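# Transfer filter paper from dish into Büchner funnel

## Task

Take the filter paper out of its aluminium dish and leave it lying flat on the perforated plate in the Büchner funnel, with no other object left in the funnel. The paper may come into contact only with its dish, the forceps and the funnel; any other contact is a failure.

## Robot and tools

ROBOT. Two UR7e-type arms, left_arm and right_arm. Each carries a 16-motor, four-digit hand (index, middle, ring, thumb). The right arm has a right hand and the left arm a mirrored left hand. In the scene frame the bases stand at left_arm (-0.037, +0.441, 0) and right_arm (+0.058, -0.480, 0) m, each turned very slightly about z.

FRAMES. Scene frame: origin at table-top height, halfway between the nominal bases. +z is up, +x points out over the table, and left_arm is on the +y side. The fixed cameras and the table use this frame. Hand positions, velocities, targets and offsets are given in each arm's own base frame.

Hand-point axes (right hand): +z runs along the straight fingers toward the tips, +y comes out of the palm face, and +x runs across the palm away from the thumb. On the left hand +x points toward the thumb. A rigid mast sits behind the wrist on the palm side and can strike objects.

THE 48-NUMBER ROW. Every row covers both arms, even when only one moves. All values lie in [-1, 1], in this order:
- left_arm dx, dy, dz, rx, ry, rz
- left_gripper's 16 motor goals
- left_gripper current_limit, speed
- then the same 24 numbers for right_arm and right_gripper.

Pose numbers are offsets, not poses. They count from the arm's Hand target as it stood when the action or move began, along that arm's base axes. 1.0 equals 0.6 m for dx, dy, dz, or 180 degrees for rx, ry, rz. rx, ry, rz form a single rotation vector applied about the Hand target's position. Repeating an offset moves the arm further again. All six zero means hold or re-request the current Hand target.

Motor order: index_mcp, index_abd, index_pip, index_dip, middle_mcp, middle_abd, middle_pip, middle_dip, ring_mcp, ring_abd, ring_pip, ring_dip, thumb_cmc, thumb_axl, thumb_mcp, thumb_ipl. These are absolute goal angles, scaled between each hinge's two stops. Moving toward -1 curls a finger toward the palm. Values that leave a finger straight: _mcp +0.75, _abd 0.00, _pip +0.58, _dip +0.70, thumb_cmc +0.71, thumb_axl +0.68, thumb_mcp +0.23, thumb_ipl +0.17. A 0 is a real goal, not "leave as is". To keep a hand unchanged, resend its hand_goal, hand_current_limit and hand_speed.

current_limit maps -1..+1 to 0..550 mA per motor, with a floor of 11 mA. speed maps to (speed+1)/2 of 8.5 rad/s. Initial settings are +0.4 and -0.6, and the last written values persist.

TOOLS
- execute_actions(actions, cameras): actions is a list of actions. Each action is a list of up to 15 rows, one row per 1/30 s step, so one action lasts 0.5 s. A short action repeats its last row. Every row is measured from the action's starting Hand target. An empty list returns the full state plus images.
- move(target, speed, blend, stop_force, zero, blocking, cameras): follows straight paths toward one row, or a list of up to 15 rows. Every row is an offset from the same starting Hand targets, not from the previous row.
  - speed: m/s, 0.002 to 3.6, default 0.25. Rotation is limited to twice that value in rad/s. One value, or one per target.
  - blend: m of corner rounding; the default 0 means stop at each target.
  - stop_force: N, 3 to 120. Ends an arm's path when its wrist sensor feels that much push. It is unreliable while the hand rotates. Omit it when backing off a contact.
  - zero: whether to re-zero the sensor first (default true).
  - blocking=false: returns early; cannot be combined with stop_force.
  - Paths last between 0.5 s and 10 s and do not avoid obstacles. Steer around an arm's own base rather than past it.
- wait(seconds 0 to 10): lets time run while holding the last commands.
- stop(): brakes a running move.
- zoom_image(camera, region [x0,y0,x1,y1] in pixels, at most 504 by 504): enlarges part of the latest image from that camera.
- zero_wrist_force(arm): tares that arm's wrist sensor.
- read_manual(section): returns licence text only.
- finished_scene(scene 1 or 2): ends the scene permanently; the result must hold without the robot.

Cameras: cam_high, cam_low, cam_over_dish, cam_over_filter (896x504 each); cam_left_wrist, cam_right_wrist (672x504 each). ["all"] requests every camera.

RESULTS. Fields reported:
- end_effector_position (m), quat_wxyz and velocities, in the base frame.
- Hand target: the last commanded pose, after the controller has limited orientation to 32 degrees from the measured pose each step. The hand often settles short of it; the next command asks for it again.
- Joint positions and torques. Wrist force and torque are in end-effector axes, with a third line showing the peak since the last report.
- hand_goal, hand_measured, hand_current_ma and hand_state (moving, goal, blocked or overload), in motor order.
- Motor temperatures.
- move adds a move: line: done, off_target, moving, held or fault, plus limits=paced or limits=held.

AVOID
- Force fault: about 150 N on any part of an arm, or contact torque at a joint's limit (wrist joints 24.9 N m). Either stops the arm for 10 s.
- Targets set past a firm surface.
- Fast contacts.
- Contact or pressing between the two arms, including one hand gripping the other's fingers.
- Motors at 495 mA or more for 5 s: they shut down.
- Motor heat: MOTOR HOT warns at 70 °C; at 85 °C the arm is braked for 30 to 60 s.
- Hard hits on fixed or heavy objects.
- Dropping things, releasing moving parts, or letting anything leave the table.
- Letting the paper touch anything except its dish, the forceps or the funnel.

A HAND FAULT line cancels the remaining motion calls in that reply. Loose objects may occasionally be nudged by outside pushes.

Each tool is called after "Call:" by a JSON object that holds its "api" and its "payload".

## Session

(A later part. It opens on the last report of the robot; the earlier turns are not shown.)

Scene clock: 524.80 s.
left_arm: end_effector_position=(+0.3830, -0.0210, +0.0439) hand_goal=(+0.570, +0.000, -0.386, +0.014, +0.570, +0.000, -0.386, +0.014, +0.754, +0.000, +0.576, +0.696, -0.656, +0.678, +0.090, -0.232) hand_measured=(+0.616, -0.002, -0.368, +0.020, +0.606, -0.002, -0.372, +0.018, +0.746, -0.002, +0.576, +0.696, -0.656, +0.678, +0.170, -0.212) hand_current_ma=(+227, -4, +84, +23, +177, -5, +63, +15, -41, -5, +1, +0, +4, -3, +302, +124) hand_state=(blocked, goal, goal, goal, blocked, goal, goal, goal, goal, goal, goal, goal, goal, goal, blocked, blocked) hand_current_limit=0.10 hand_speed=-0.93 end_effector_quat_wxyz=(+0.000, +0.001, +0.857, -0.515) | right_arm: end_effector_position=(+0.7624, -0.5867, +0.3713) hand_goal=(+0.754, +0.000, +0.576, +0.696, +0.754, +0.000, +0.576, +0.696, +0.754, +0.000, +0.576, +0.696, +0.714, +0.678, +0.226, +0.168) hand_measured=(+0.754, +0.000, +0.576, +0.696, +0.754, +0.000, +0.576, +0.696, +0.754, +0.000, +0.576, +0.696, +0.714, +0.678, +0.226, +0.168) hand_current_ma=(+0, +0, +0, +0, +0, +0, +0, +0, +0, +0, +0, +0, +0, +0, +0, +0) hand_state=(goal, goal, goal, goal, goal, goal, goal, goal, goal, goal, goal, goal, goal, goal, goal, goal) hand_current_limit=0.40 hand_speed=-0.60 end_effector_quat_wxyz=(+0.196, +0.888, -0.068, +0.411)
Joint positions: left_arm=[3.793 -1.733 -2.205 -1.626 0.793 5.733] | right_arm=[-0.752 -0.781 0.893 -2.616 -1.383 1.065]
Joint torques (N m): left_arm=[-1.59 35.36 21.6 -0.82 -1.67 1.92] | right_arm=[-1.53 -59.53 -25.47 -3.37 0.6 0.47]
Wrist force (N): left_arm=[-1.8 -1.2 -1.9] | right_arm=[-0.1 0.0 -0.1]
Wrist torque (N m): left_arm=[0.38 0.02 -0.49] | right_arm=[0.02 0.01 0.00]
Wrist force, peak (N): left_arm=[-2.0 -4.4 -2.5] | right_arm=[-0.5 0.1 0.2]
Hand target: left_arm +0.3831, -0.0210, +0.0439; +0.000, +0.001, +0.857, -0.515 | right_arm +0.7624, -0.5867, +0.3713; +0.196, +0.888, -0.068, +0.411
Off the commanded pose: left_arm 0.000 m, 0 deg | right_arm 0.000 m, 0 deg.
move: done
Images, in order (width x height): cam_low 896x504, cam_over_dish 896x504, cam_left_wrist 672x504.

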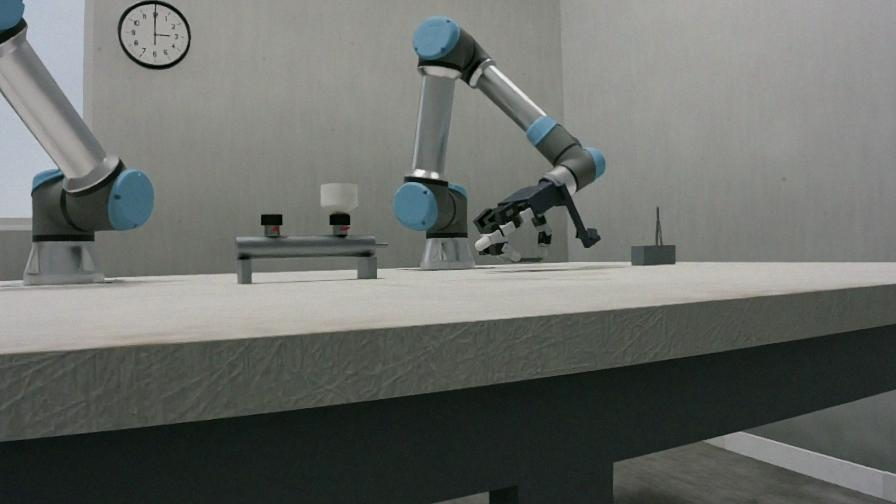

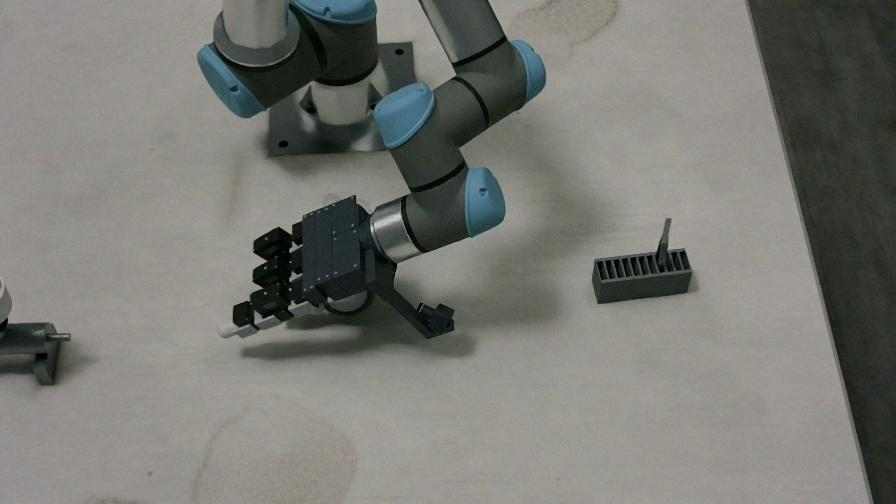

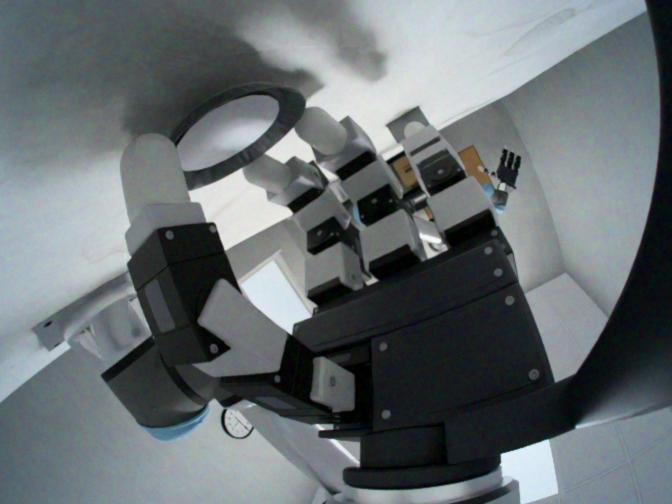

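Call:
{"api": "move", "payload": {"target": [[0,0,0.427, 0,0,0, 0.57,0,-0.387,0.0145,0.57,0,-0.387,0.0145,0.754,0,0.576,0.696,-0.657,0.678,0.09,-0.232,0.1,-0.93, 0,0,0,0,0,0, 0.754,0,0.576,0.696,0.754,0,0.576,0.696,0.754,0,0.576,0.696,0.714,0.678,0.226,0.168,0.4,-0.6],[0.1115,-0.715,0.527, 0,0,0, 0.57,0,-0.387,0.0145,0.57,0,-0.387,0.0145,0.754,0,0.576,0.696,-0.657,0.678,0.09,-0.232,0.1,-0.93, 0,0,0,0,0,0, 0.754,0,0.576,0.696,0.754,0,0.576,0.696,0.754,0,0.576,0.696,0.714,0.678,0.226,0.168,0.4,-0.6]], "speed": 0.12, "blend": [0.06, 0], "cameras": ["all"]}}

Call:
{"api": "zoom_image", "payload": {"camera": "cam_left_wrist", "region": [40, 0, 400, 240]}}

Call:
{"api": "zoom_image", "payload": {"camera": "cam_low", "region": [200, 100, 450, 290]}}

Scene clock: 614.70 s.
left_arm: end_effector_position=(+0.4499, -0.4499, +0.3601) hand_goal=(+0.570, +0.000, -0.386, +0.014, +0.570, +0.000, -0.386, +0.014, +0.754, +0.000, +0.576, +0.696, -0.656, +0.678, +0.090, -0.232) hand_measured=(+0.616, -0.002, -0.366, +0.020, +0.606, -0.002, -0.372, +0.018, +0.746, -0.002, +0.576, +0.696, -0.656, +0.678, +0.170, -0.212) hand_current_ma=(+225, -4, +85, +23, +175, -5, +64, +15, -41, -5, +1, +0, +4, -3, +303, +125) hand_state=(blocked, goal, goal, goal, blocked, goal, goal, goal, goal, goal, goal, goal, goal, goal, blocked, blocked) hand_current_limit=0.10 hand_speed=-0.93 end_effector_quat_wxyz=(+0.000, +0.001, +0.857, -0.515) | right_arm: end_effector_position=(+0.7624, -0.5867, +0.3713) hand_goal=(+0.754, +0.000, +0.576, +0.696, +0.754, +0.000, +0.576, +0.696, +0.754, +0.000, +0.576, +0.696, +0.714, +0.678, +0.226, +0.168) hand_measured=(+0.754, +0.000, +0.576, +0.696, +0.754, +0.000, +0.576, +0.696, +0.754, +0.000, +0.576, +0.696, +0.714, +0.678, +0.226, +0.168) hand_current_ma=(+0, +0, +0, +0, +0, +0, +0, +0, +0, +0, +0, +0, +0, +0, +0, +0) hand_state=(goal, goal, goal, goal, goal, goal, goal, goal, goal, goal, goal, goal, goal, goal, goal, goal) hand_current_limit=0.40 hand_speed=-0.60 end_effector_quat_wxyz=(+0.196, +0.888, -0.068, +0.411)
Joint positions: left_arm=[2.839 -1.73 -1.637 -0.835 0.568 4.127] | right_arm=[-0.752 -0.781 0.893 -2.616 -1.383 1.065]
Joint torques (N m): left_arm=[-10.05 18.23 31.46 4.08 0.01 -2.45] | right_arm=[-1.61 -58.59 -24.51 -3.28 0.75 0.43]
Wrist force (N): left_arm=[-1.7 -1.1 -2.1] | right_arm=[0.1 0.1 -0.4]
Wrist torque (N m): left_arm=[0.44 0.01 -0.45] | right_arm=[0.05 -0.01 0.02]
Wrist force, peak (N): left_arm=[-1.8 -2.1 -2.5] | right_arm=[0.3 -0.2 -0.4]
Hand target: left_arm +0.4500, -0.4500, +0.3601; +0.000, +0.001, +0.857, -0.515 | right_arm +0.7624, -0.5867, +0.3713; +0.196, +0.888, -0.068, +0.411
Off the commanded pose: left_arm 0.000 m, 0 deg | right_arm 0.000 m, 0 deg.
move: done

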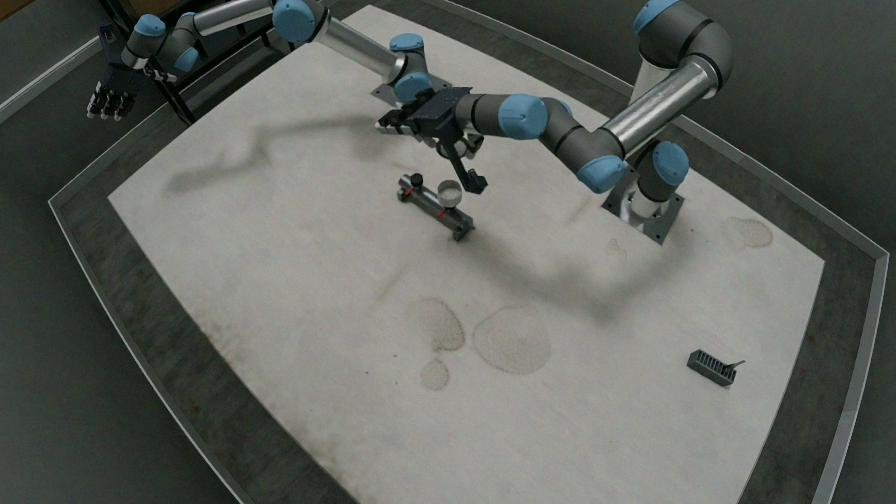

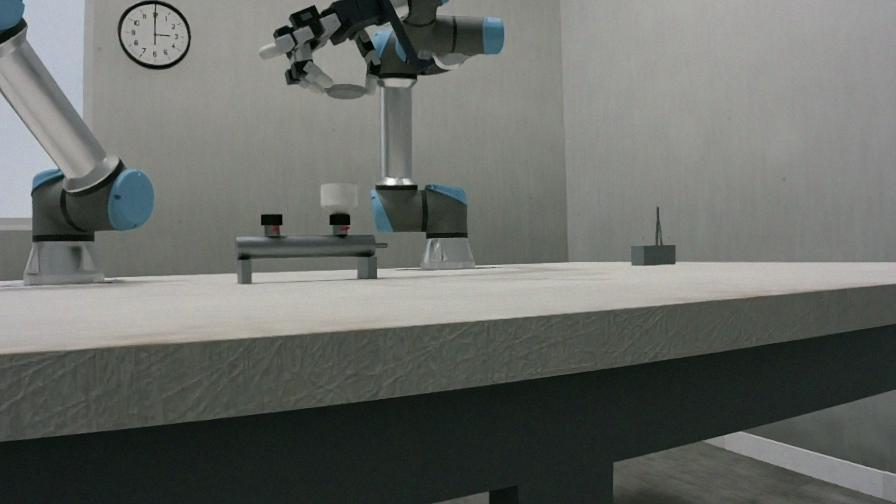

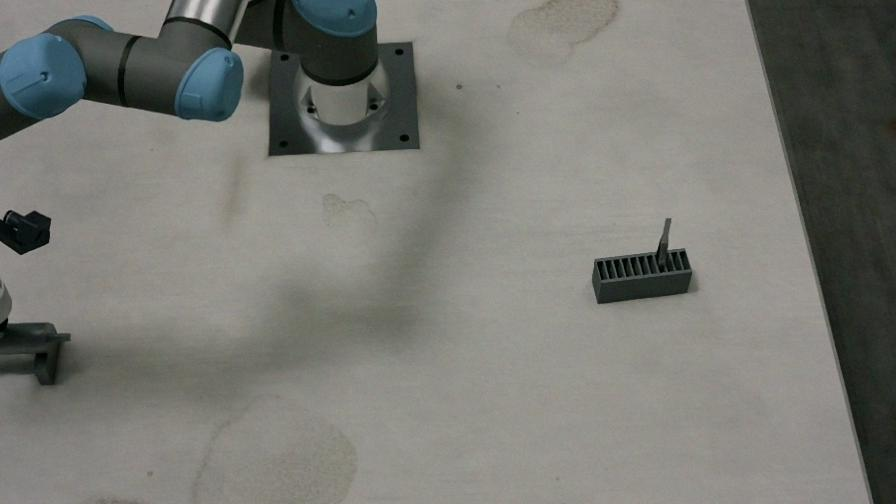

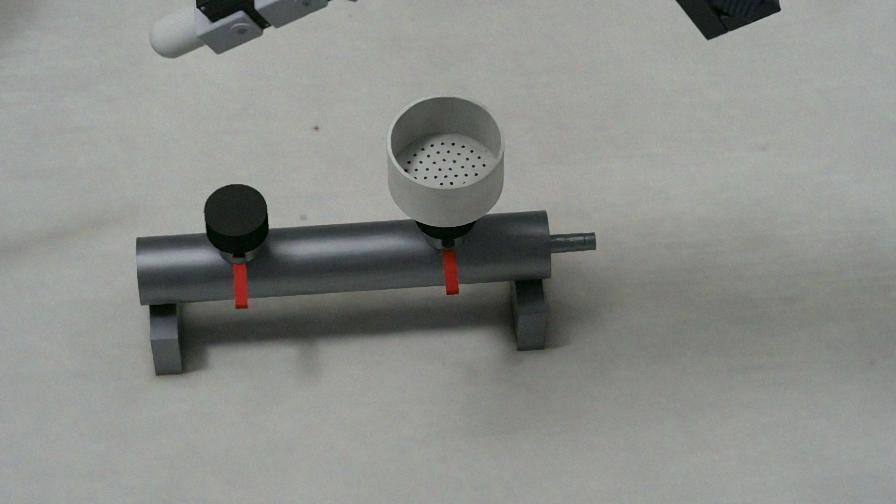

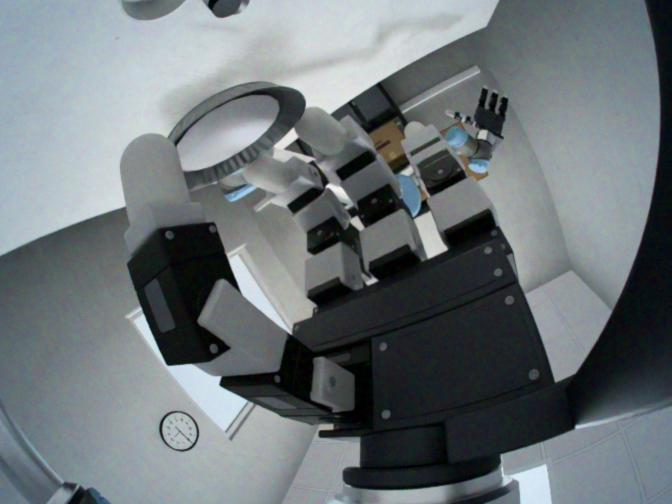

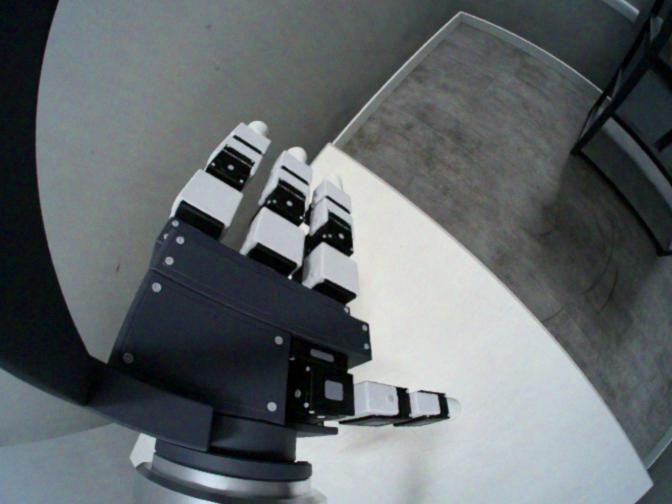

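Scaled by 1.400 from the camera's 672x504 image, which has a finer 960x720 frame.

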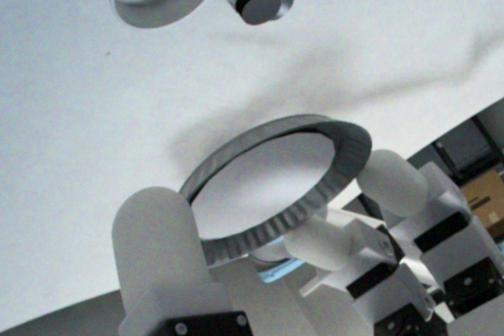

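Scaled by 2.016 from the camera's 896x504 image, which has a finer 1280x720 frame.

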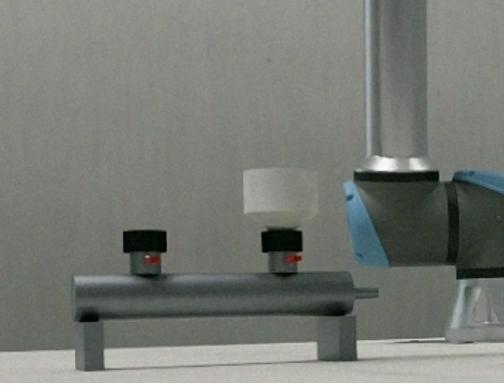

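Call:
{"api": "move", "payload": {"target": [0.0167,-0.06,-0.1333, 0,0,0, 0.57,0,-0.387,0.0145,0.57,0,-0.387,0.0145,0.754,0,0.576,0.696,-0.657,0.678,0.09,-0.232,0.1,-0.93, 0,0,0,0,0,0, 0.754,0,0.576,0.696,0.754,0,0.576,0.696,0.754,0,0.576,0.696,0.714,0.678,0.226,0.168,0.4,-0.6], "speed": 0.1, "cameras": ["cam_high","cam_low","cam_over_filter","cam_left_wrist"]}}

Call:
{"api": "zoom_image", "payload": {"camera": "cam_low", "region": [200, 60, 450, 290]}}

Scene clock: 720.53 s.
left_arm: end_effector_position=(+0.4600, -0.4859, +0.2802) hand_goal=(+0.570, +0.000, -0.386, +0.014, +0.570, +0.000, -0.386, +0.014, +0.754, +0.000, +0.576, +0.696, -0.656, +0.678, +0.090, -0.232) hand_measured=(+0.616, -0.002, -0.366, +0.020, +0.606, -0.002, -0.372, +0.018, +0.746, -0.002, +0.576, +0.696, -0.656, +0.678, +0.170, -0.212) hand_current_ma=(+225, -4, +85, +23, +175, -5, +64, +15, -41, -5, +1, +0, +4, -3, +302, +125) hand_state=(blocked, goal, goal, goal, blocked, goal, goal, goal, goal, goal, goal, goal, goal, goal, blocked, blocked) hand_current_limit=0.10 hand_speed=-0.93 end_effector_quat_wxyz=(+0.000, +0.001, +0.857, -0.515) | right_arm: end_effector_position=(+0.7624, -0.5867, +0.3713) hand_goal=(+0.754, +0.000, +0.576, +0.696, +0.754, +0.000, +0.576, +0.696, +0.754, +0.000, +0.576, +0.696, +0.714, +0.678, +0.226, +0.168) hand_measured=(+0.754, +0.000, +0.576, +0.696, +0.754, +0.000, +0.576, +0.696, +0.754, +0.000, +0.576, +0.696, +0.714, +0.678, +0.226, +0.168) hand_current_ma=(+0, +0, +0, +0, +0, +0, +0, +0, +0, +0, +0, +0, +0, +0, +0, +0) hand_state=(goal, goal, goal, goal, goal, goal, goal, goal, goal, goal, goal, goal, goal, goal, goal, goal) hand_current_limit=0.40 hand_speed=-0.60 end_effector_quat_wxyz=(+0.196, +0.888, -0.068, +0.411)
Joint positions: left_arm=[2.783 -1.868 -1.696 -0.566 0.597 4.04] | right_arm=[-0.752 -0.781 0.893 -2.616 -1.383 1.065]
Joint torques (N m): left_arm=[-11.08 20.53 11.54 3.8 -0.1 -2.3] | right_arm=[-0.91 -57.79 -25.21 -3.25 0.9 0.47]
Wrist force (N): left_arm=[-2.0 -1.5 -2.0] | right_arm=[-0.3 -0.1 0.0]
Wrist torque (N m): left_arm=[0.39 0.06 -0.43] | right_arm=[-0.01 0.04 -0.02]
Wrist force, peak (N): left_arm=[-1.5 -1.8 -2.2] | right_arm=[-0.2 0.4 0.6]
Hand target: left_arm +0.4600, -0.4860, +0.2802; +0.000, +0.001, +0.857, -0.515 | right_arm +0.7624, -0.5867, +0.3713; +0.196, +0.888, -0.068, +0.411
Off the commanded pose: left_arm 0.000 m, 0 deg | right_arm 0.000 m, 0 deg.
move: done
Images, in order (width x height): cam_high 896x504, cam_low 896x504, cam_over_filter 896x504, cam_left_wrist 672x504.

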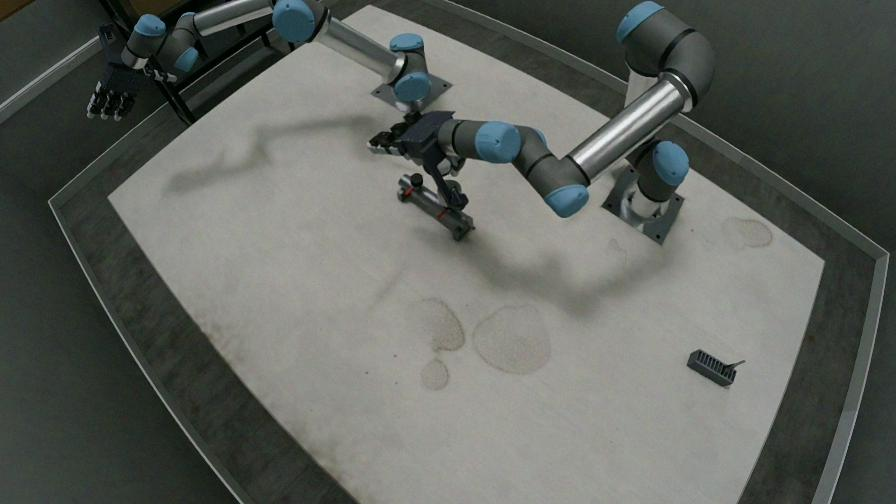

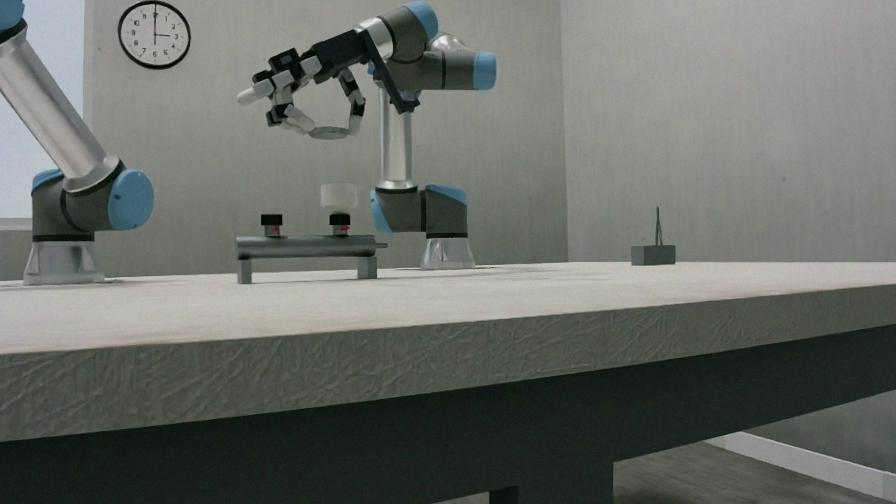

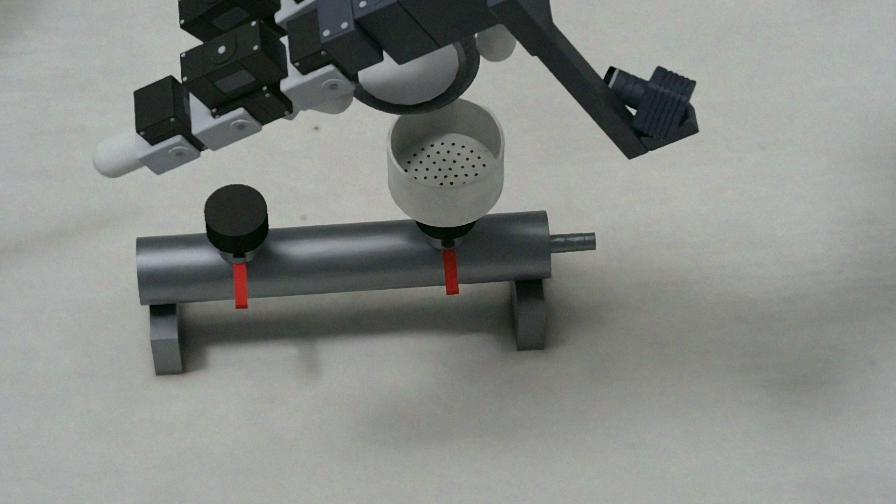

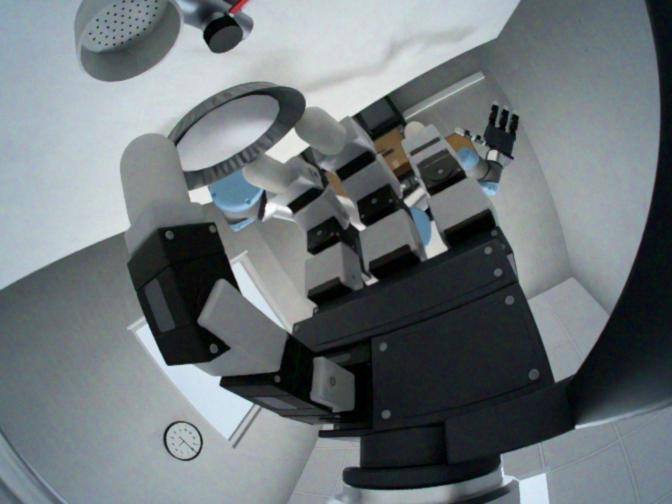

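Scaled by 2.016 from the camera's 896x504 image, which has a finer 1280x720 frame.

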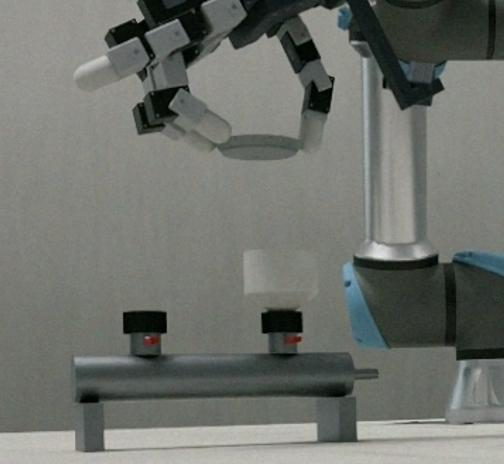

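Call:
{"api": "zoom_image", "payload": {"camera": "cam_over_filter", "region": [300, 0, 580, 220]}}

Call:
{"api": "zoom_image", "payload": {"camera": "cam_left_wrist", "region": [40, 0, 340, 200]}}

Scaled by 1.800 from the camera's 896x504 image, which has a finer 1280x720 frame.

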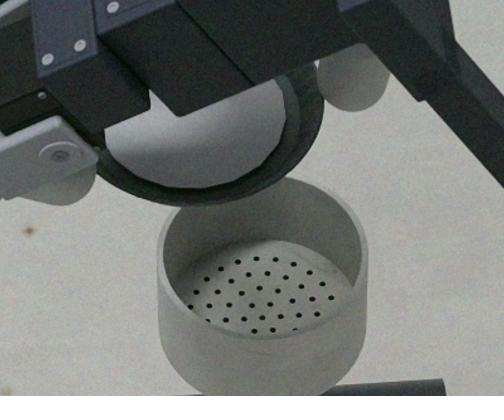

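Scaled by 1.680 from the camera's 672x504 image, which has a finer 960x720 frame.

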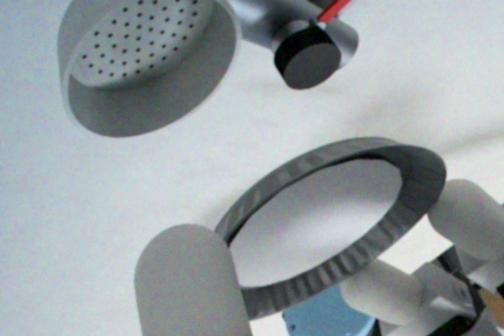

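Call:
{"api": "zoom_image", "payload": {"camera": "cam_low", "region": [290, 100, 390, 220]}}

Scaled by 4.200 from the camera's 896x504 image, which has a finer 1280x720 frame.

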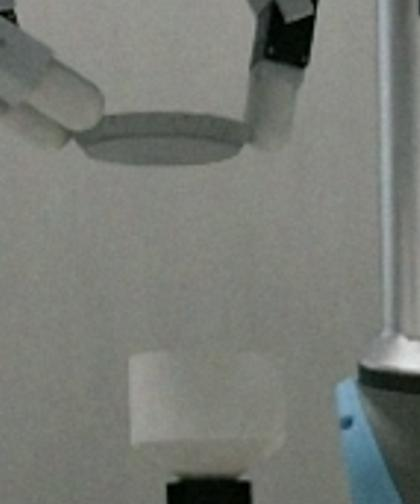

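Call:
{"api": "move", "payload": {"target": [0.0538,0.0317,-0.0553, 0,-0.2222,0, 0.57,0,-0.387,0.0145,0.57,0,-0.387,0.0145,0.754,0,0.576,0.696,-0.657,0.678,0.09,-0.232,0.1,-0.93, 0,0,0,0,0,0, 0.754,0,0.576,0.696,0.754,0,0.576,0.696,0.754,0,0.576,0.696,0.714,0.678,0.226,0.168,0.4,-0.6], "speed": 0.07, "cameras": ["cam_high","cam_low","cam_over_filter","cam_left_wrist"]}}

Call:
{"api": "zoom_image", "payload": {"camera": "cam_low", "region": [240, 60, 400, 220]}}

Call:
{"api": "zoom_image", "payload": {"camera": "cam_over_filter", "region": [300, 0, 580, 220]}}

Scene clock: 833.90 s.
left_arm: end_effector_position=(+0.4922, -0.4670, +0.2470) hand_goal=(+0.570, +0.000, -0.386, +0.014, +0.570, +0.000, -0.386, +0.014, +0.754, +0.000, +0.576, +0.696, -0.656, +0.678, +0.090, -0.232) hand_measured=(+0.616, +0.000, -0.366, +0.020, +0.604, -0.002, -0.372, +0.018, +0.746, +0.000, +0.576, +0.696, -0.652, +0.678, +0.170, -0.212) hand_current_ma=(+225, +2, +88, +24, +170, -5, +64, +15, -41, -1, +1, +0, +20, -3, +303, +125) hand_state=(blocked, goal, goal, goal, blocked, goal, goal, goal, goal, goal, goal, goal, goal, goal, blocked, blocked) hand_current_limit=0.10 hand_speed=-0.93 end_effector_quat_wxyz=(+0.293, +0.177, +0.805, -0.484) | right_arm: end_effector_position=(+0.7624, -0.5867, +0.3713) hand_goal=(+0.754, +0.000, +0.576, +0.696, +0.754, +0.000, +0.576, +0.696, +0.754, +0.000, +0.576, +0.696, +0.714, +0.678, +0.226, +0.168) hand_measured=(+0.754, +0.000, +0.576, +0.696, +0.754, +0.000, +0.576, +0.696, +0.754, +0.000, +0.576, +0.696, +0.714, +0.678, +0.226, +0.168) hand_current_ma=(+0, +0, +0, +0, +0, +0, +0, +0, +0, +0, +0, +0, +0, +0, +0, +0) hand_state=(goal, goal, goal, goal, goal, goal, goal, goal, goal, goal, goal, goal, goal, goal, goal, goal) hand_current_limit=0.40 hand_speed=-0.60 end_effector_quat_wxyz=(+0.196, +0.888, -0.068, +0.411)
Joint positions: left_arm=[2.754 -1.875 -1.966 0.168 0.79 4.294] | right_arm=[-0.752 -0.781 0.893 -2.616 -1.383 1.065]
Joint torques (N m): left_arm=[-12.27 18.62 7.73 3.97 0.67 3.05] | right_arm=[-1.13 -58.08 -25.38 -3.23 0.8 0.6]
Wrist force (N): left_arm=[-2.8 0.0 -1.6] | right_arm=[-0.1 0.1 0.0]
Wrist torque (N m): left_arm=[0.40 0.14 -0.88] | right_arm=[0.01 0.01 -0.01]
Wrist force, peak (N): left_arm=[-3.3 -0.5 -2.1] | right_arm=[-0.2 0.5 -0.3]
Hand target: left_arm +0.4923, -0.4670, +0.2470; +0.293, +0.177, +0.805, -0.484 | right_arm +0.7624, -0.5867, +0.3713; +0.196, +0.888, -0.068, +0.411
Off the commanded pose: left_arm 0.000 m, 0 deg | right_arm 0.000 m, 0 deg.
move: done
Images, in order (width x height): cam_high 896x504, cam_low 896x504, cam_over_filter 896x504, cam_left_wrist 672x504.

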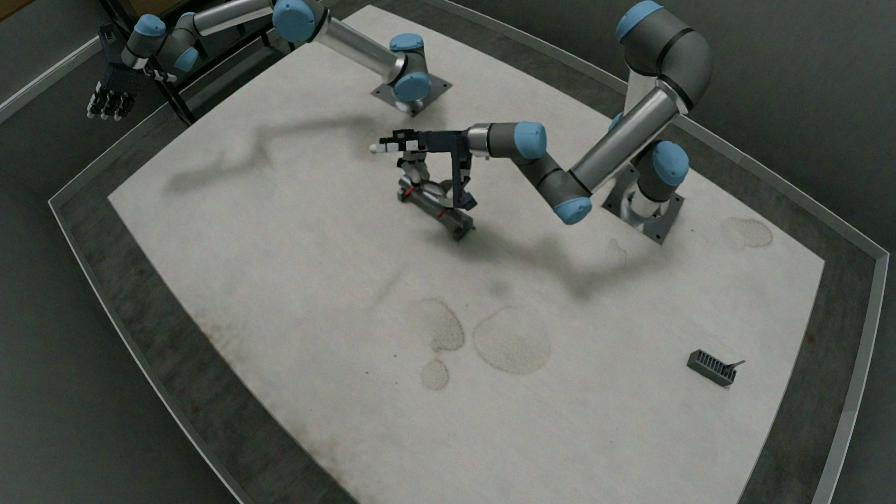

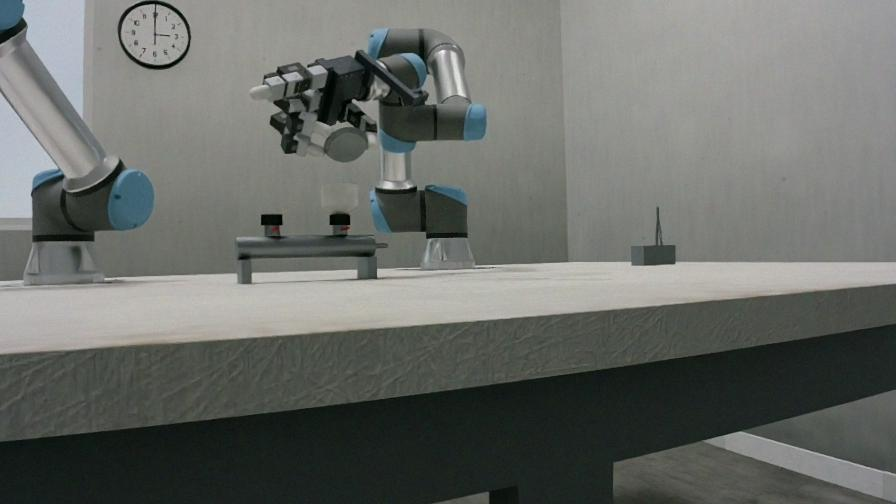

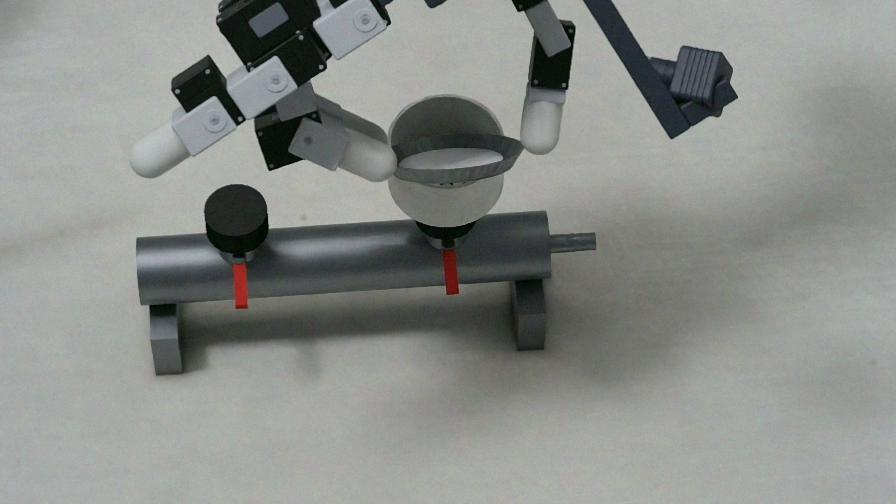

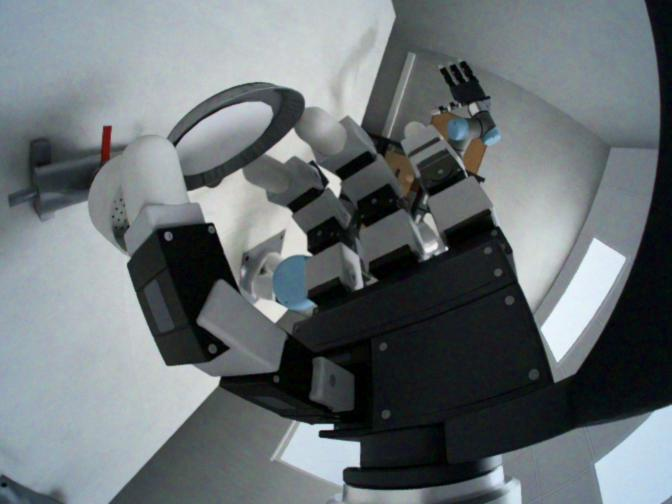

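Scaled by 3.150 from the camera's 896x504 image, which has a finer 1280x720 frame.

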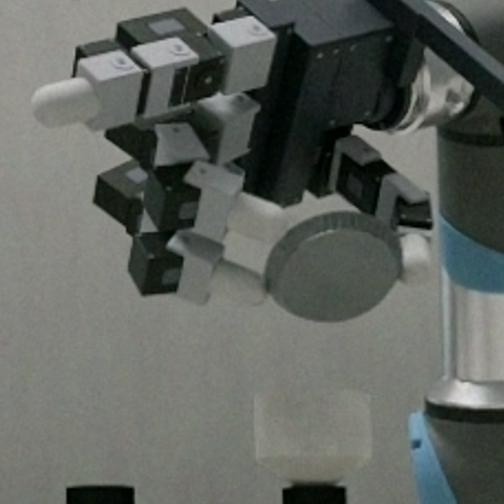

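Scaled by 1.800 from the camera's 896x504 image, which has a finer 1280x720 frame.

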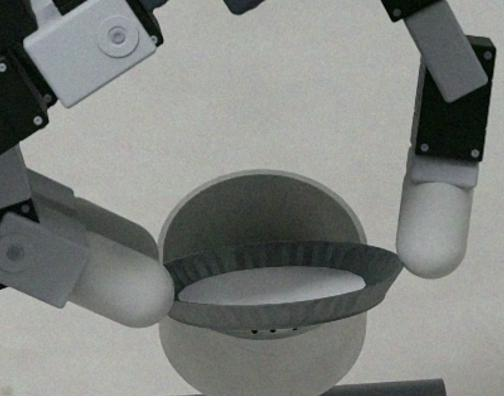

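Call:
{"api": "move", "payload": {"target": [-0.0415,0.0083,-0.0483, 0,0,0, 0.57,0,-0.387,0.0145,0.57,0,-0.387,0.0145,0.754,0,0.576,0.696,-0.657,0.678,0.09,-0.232,0.1,-0.93, 0,0,0,0,0,0, 0.754,0,0.576,0.696,0.754,0,0.576,0.696,0.754,0,0.576,0.696,0.714,0.678,0.226,0.168,0.4,-0.6], "speed": 0.07, "cameras": ["cam_high","cam_low","cam_over_filter","cam_left_wrist"]}}

Call:
{"api": "zoom_image", "payload": {"camera": "cam_low", "region": [240, 60, 400, 220]}}

Call:
{"api": "zoom_image", "payload": {"camera": "cam_over_filter", "region": [300, 0, 580, 220]}}

Call:
{"api": "zoom_image", "payload": {"camera": "cam_high", "region": [370, 110, 510, 250]}}

Scene clock: 884.70 s.
left_arm: end_effector_position=(+0.4674, -0.4620, +0.2181) hand_goal=(+0.570, +0.000, -0.386, +0.014, +0.570, +0.000, -0.386, +0.014, +0.754, +0.000, +0.576, +0.696, -0.656, +0.678, +0.090, -0.232) hand_measured=(+0.616, +0.000, -0.366, +0.020, +0.604, -0.002, -0.372, +0.018, +0.746, +0.000, +0.576, +0.696, -0.650, +0.678, +0.170, -0.212) hand_current_ma=(+225, +2, +88, +24, +169, -5, +64, +15, -41, +0, +1, +0, +22, -3, +302, +125) hand_state=(blocked, goal, goal, goal, blocked, goal, goal, goal, goal, goal, goal, goal, goal, goal, blocked, blocked) hand_current_limit=0.10 hand_speed=-0.93 end_effector_quat_wxyz=(+0.293, +0.177, +0.805, -0.484) | right_arm: end_effector_position=(+0.7624, -0.5867, +0.3713) hand_goal=(+0.754, +0.000, +0.576, +0.696, +0.754, +0.000, +0.576, +0.696, +0.754, +0.000, +0.576, +0.696, +0.714, +0.678, +0.226, +0.168) hand_measured=(+0.754, +0.000, +0.576, +0.696, +0.754, +0.000, +0.576, +0.696, +0.754, +0.000, +0.576, +0.696, +0.714, +0.678, +0.226, +0.168) hand_current_ma=(+0, +0, +0, +0, +0, +0, +0, +0, +0, +0, +0, +0, +0, +0, +0, +0) hand_state=(goal, goal, goal, goal, goal, goal, goal, goal, goal, goal, goal, goal, goal, goal, goal, goal) hand_current_limit=0.40 hand_speed=-0.60 end_effector_quat_wxyz=(+0.196, +0.888, -0.068, +0.411)
Joint positions: left_arm=[2.743 -1.883 -2.056 0.272 0.8 4.287] | right_arm=[-0.752 -0.781 0.893 -2.616 -1.383 1.065]
Joint torques (N m): left_arm=[-10.74 17.01 8.2 3.63 0.64 -2.63] | right_arm=[-2.03 -58.23 -25.15 -3.37 1.01 0.5]
Wrist force (N): left_arm=[-2.8 0.1 -1.7] | right_arm=[0.2 0.1 0.0]
Wrist torque (N m): left_arm=[0.41 0.11 -0.76] | right_arm=[0.01 -0.02 0.02]
Wrist force, peak (N): left_arm=[-3.3 -0.4 -1.6] | right_arm=[-0.5 -0.1 0.3]
Hand target: left_arm +0.4674, -0.4620, +0.2180; +0.293, +0.177, +0.805, -0.484 | right_arm +0.7624, -0.5867, +0.3713; +0.196, +0.888, -0.068, +0.411
Off the commanded pose: left_arm 0.000 m, 0 deg | right_arm 0.000 m, 0 deg.
move: done
Images, in order (width x height): cam_high 896x504, cam_low 896x504, cam_over_filter 896x504, cam_left_wrist 672x504.

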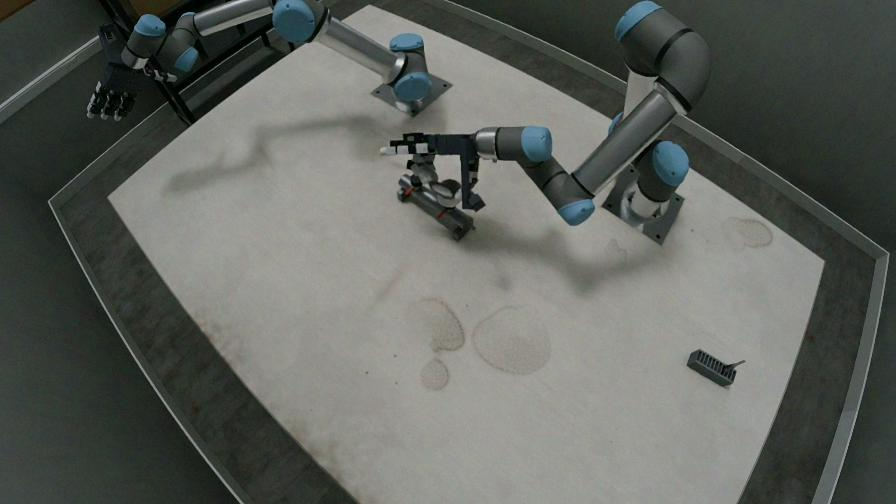

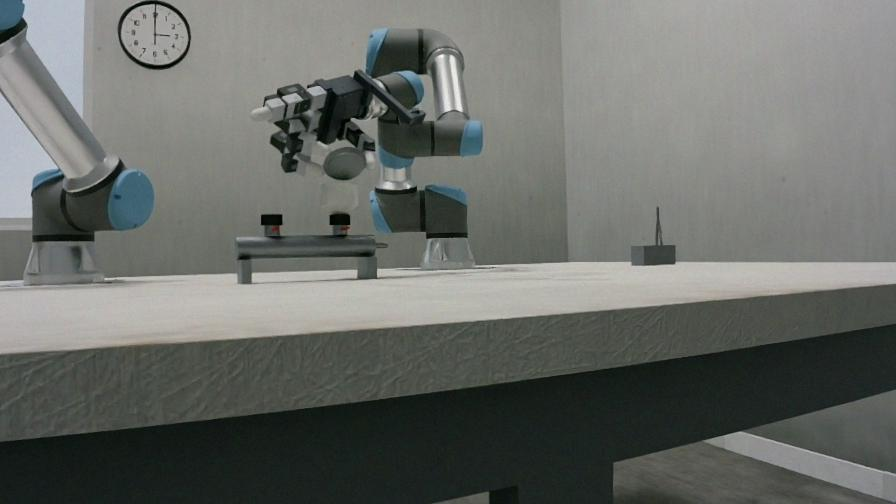

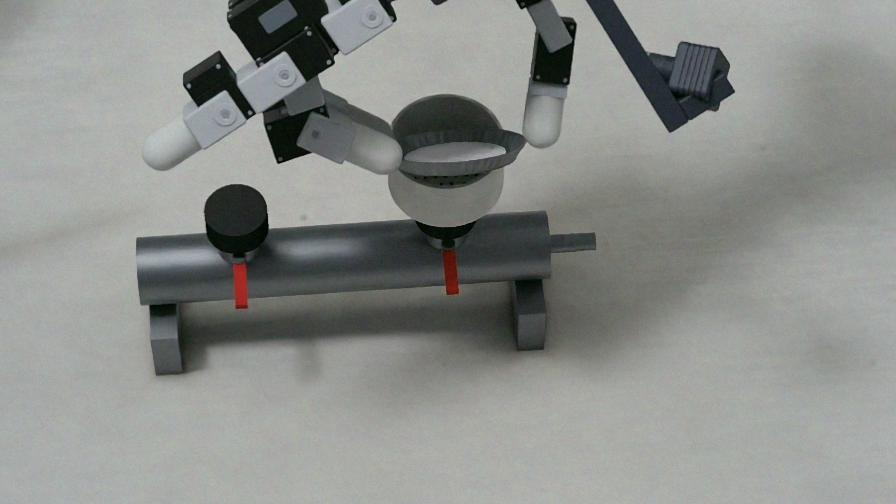

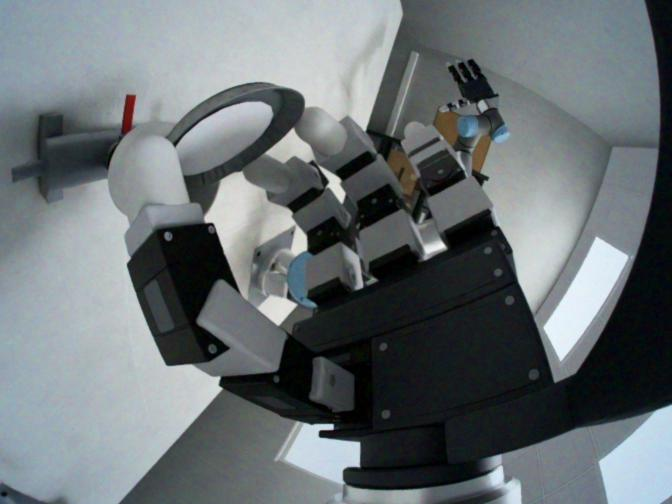

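Scaled by 3.150 from the camera's 896x504 image, which has a finer 1280x720 frame.

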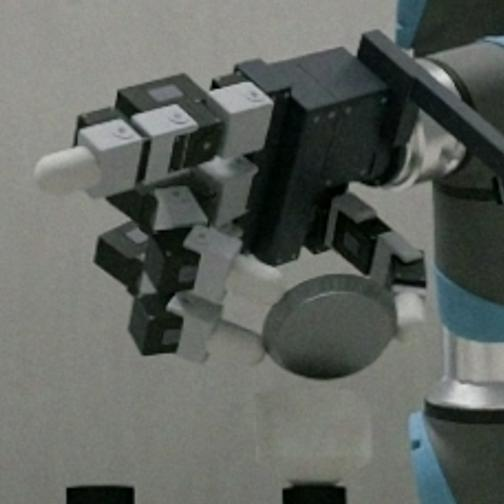

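Scaled by 1.800 from the camera's 896x504 image, which has a finer 1280x720 frame.

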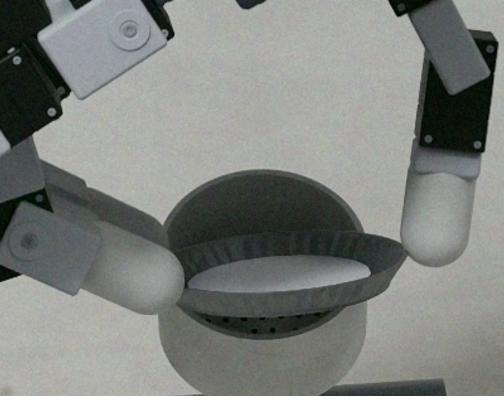

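Scaled by 3.600 from the camera's 896x504 image, which has a finer 1280x720 frame.

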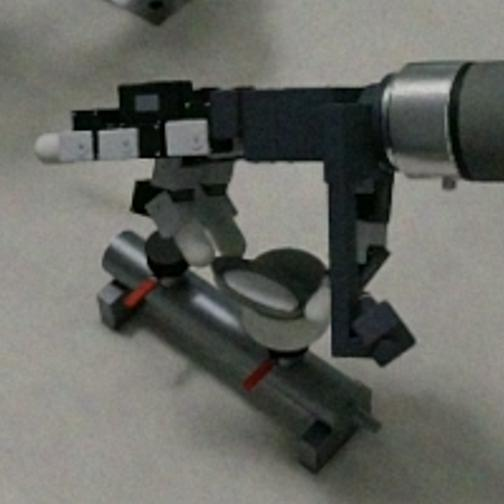

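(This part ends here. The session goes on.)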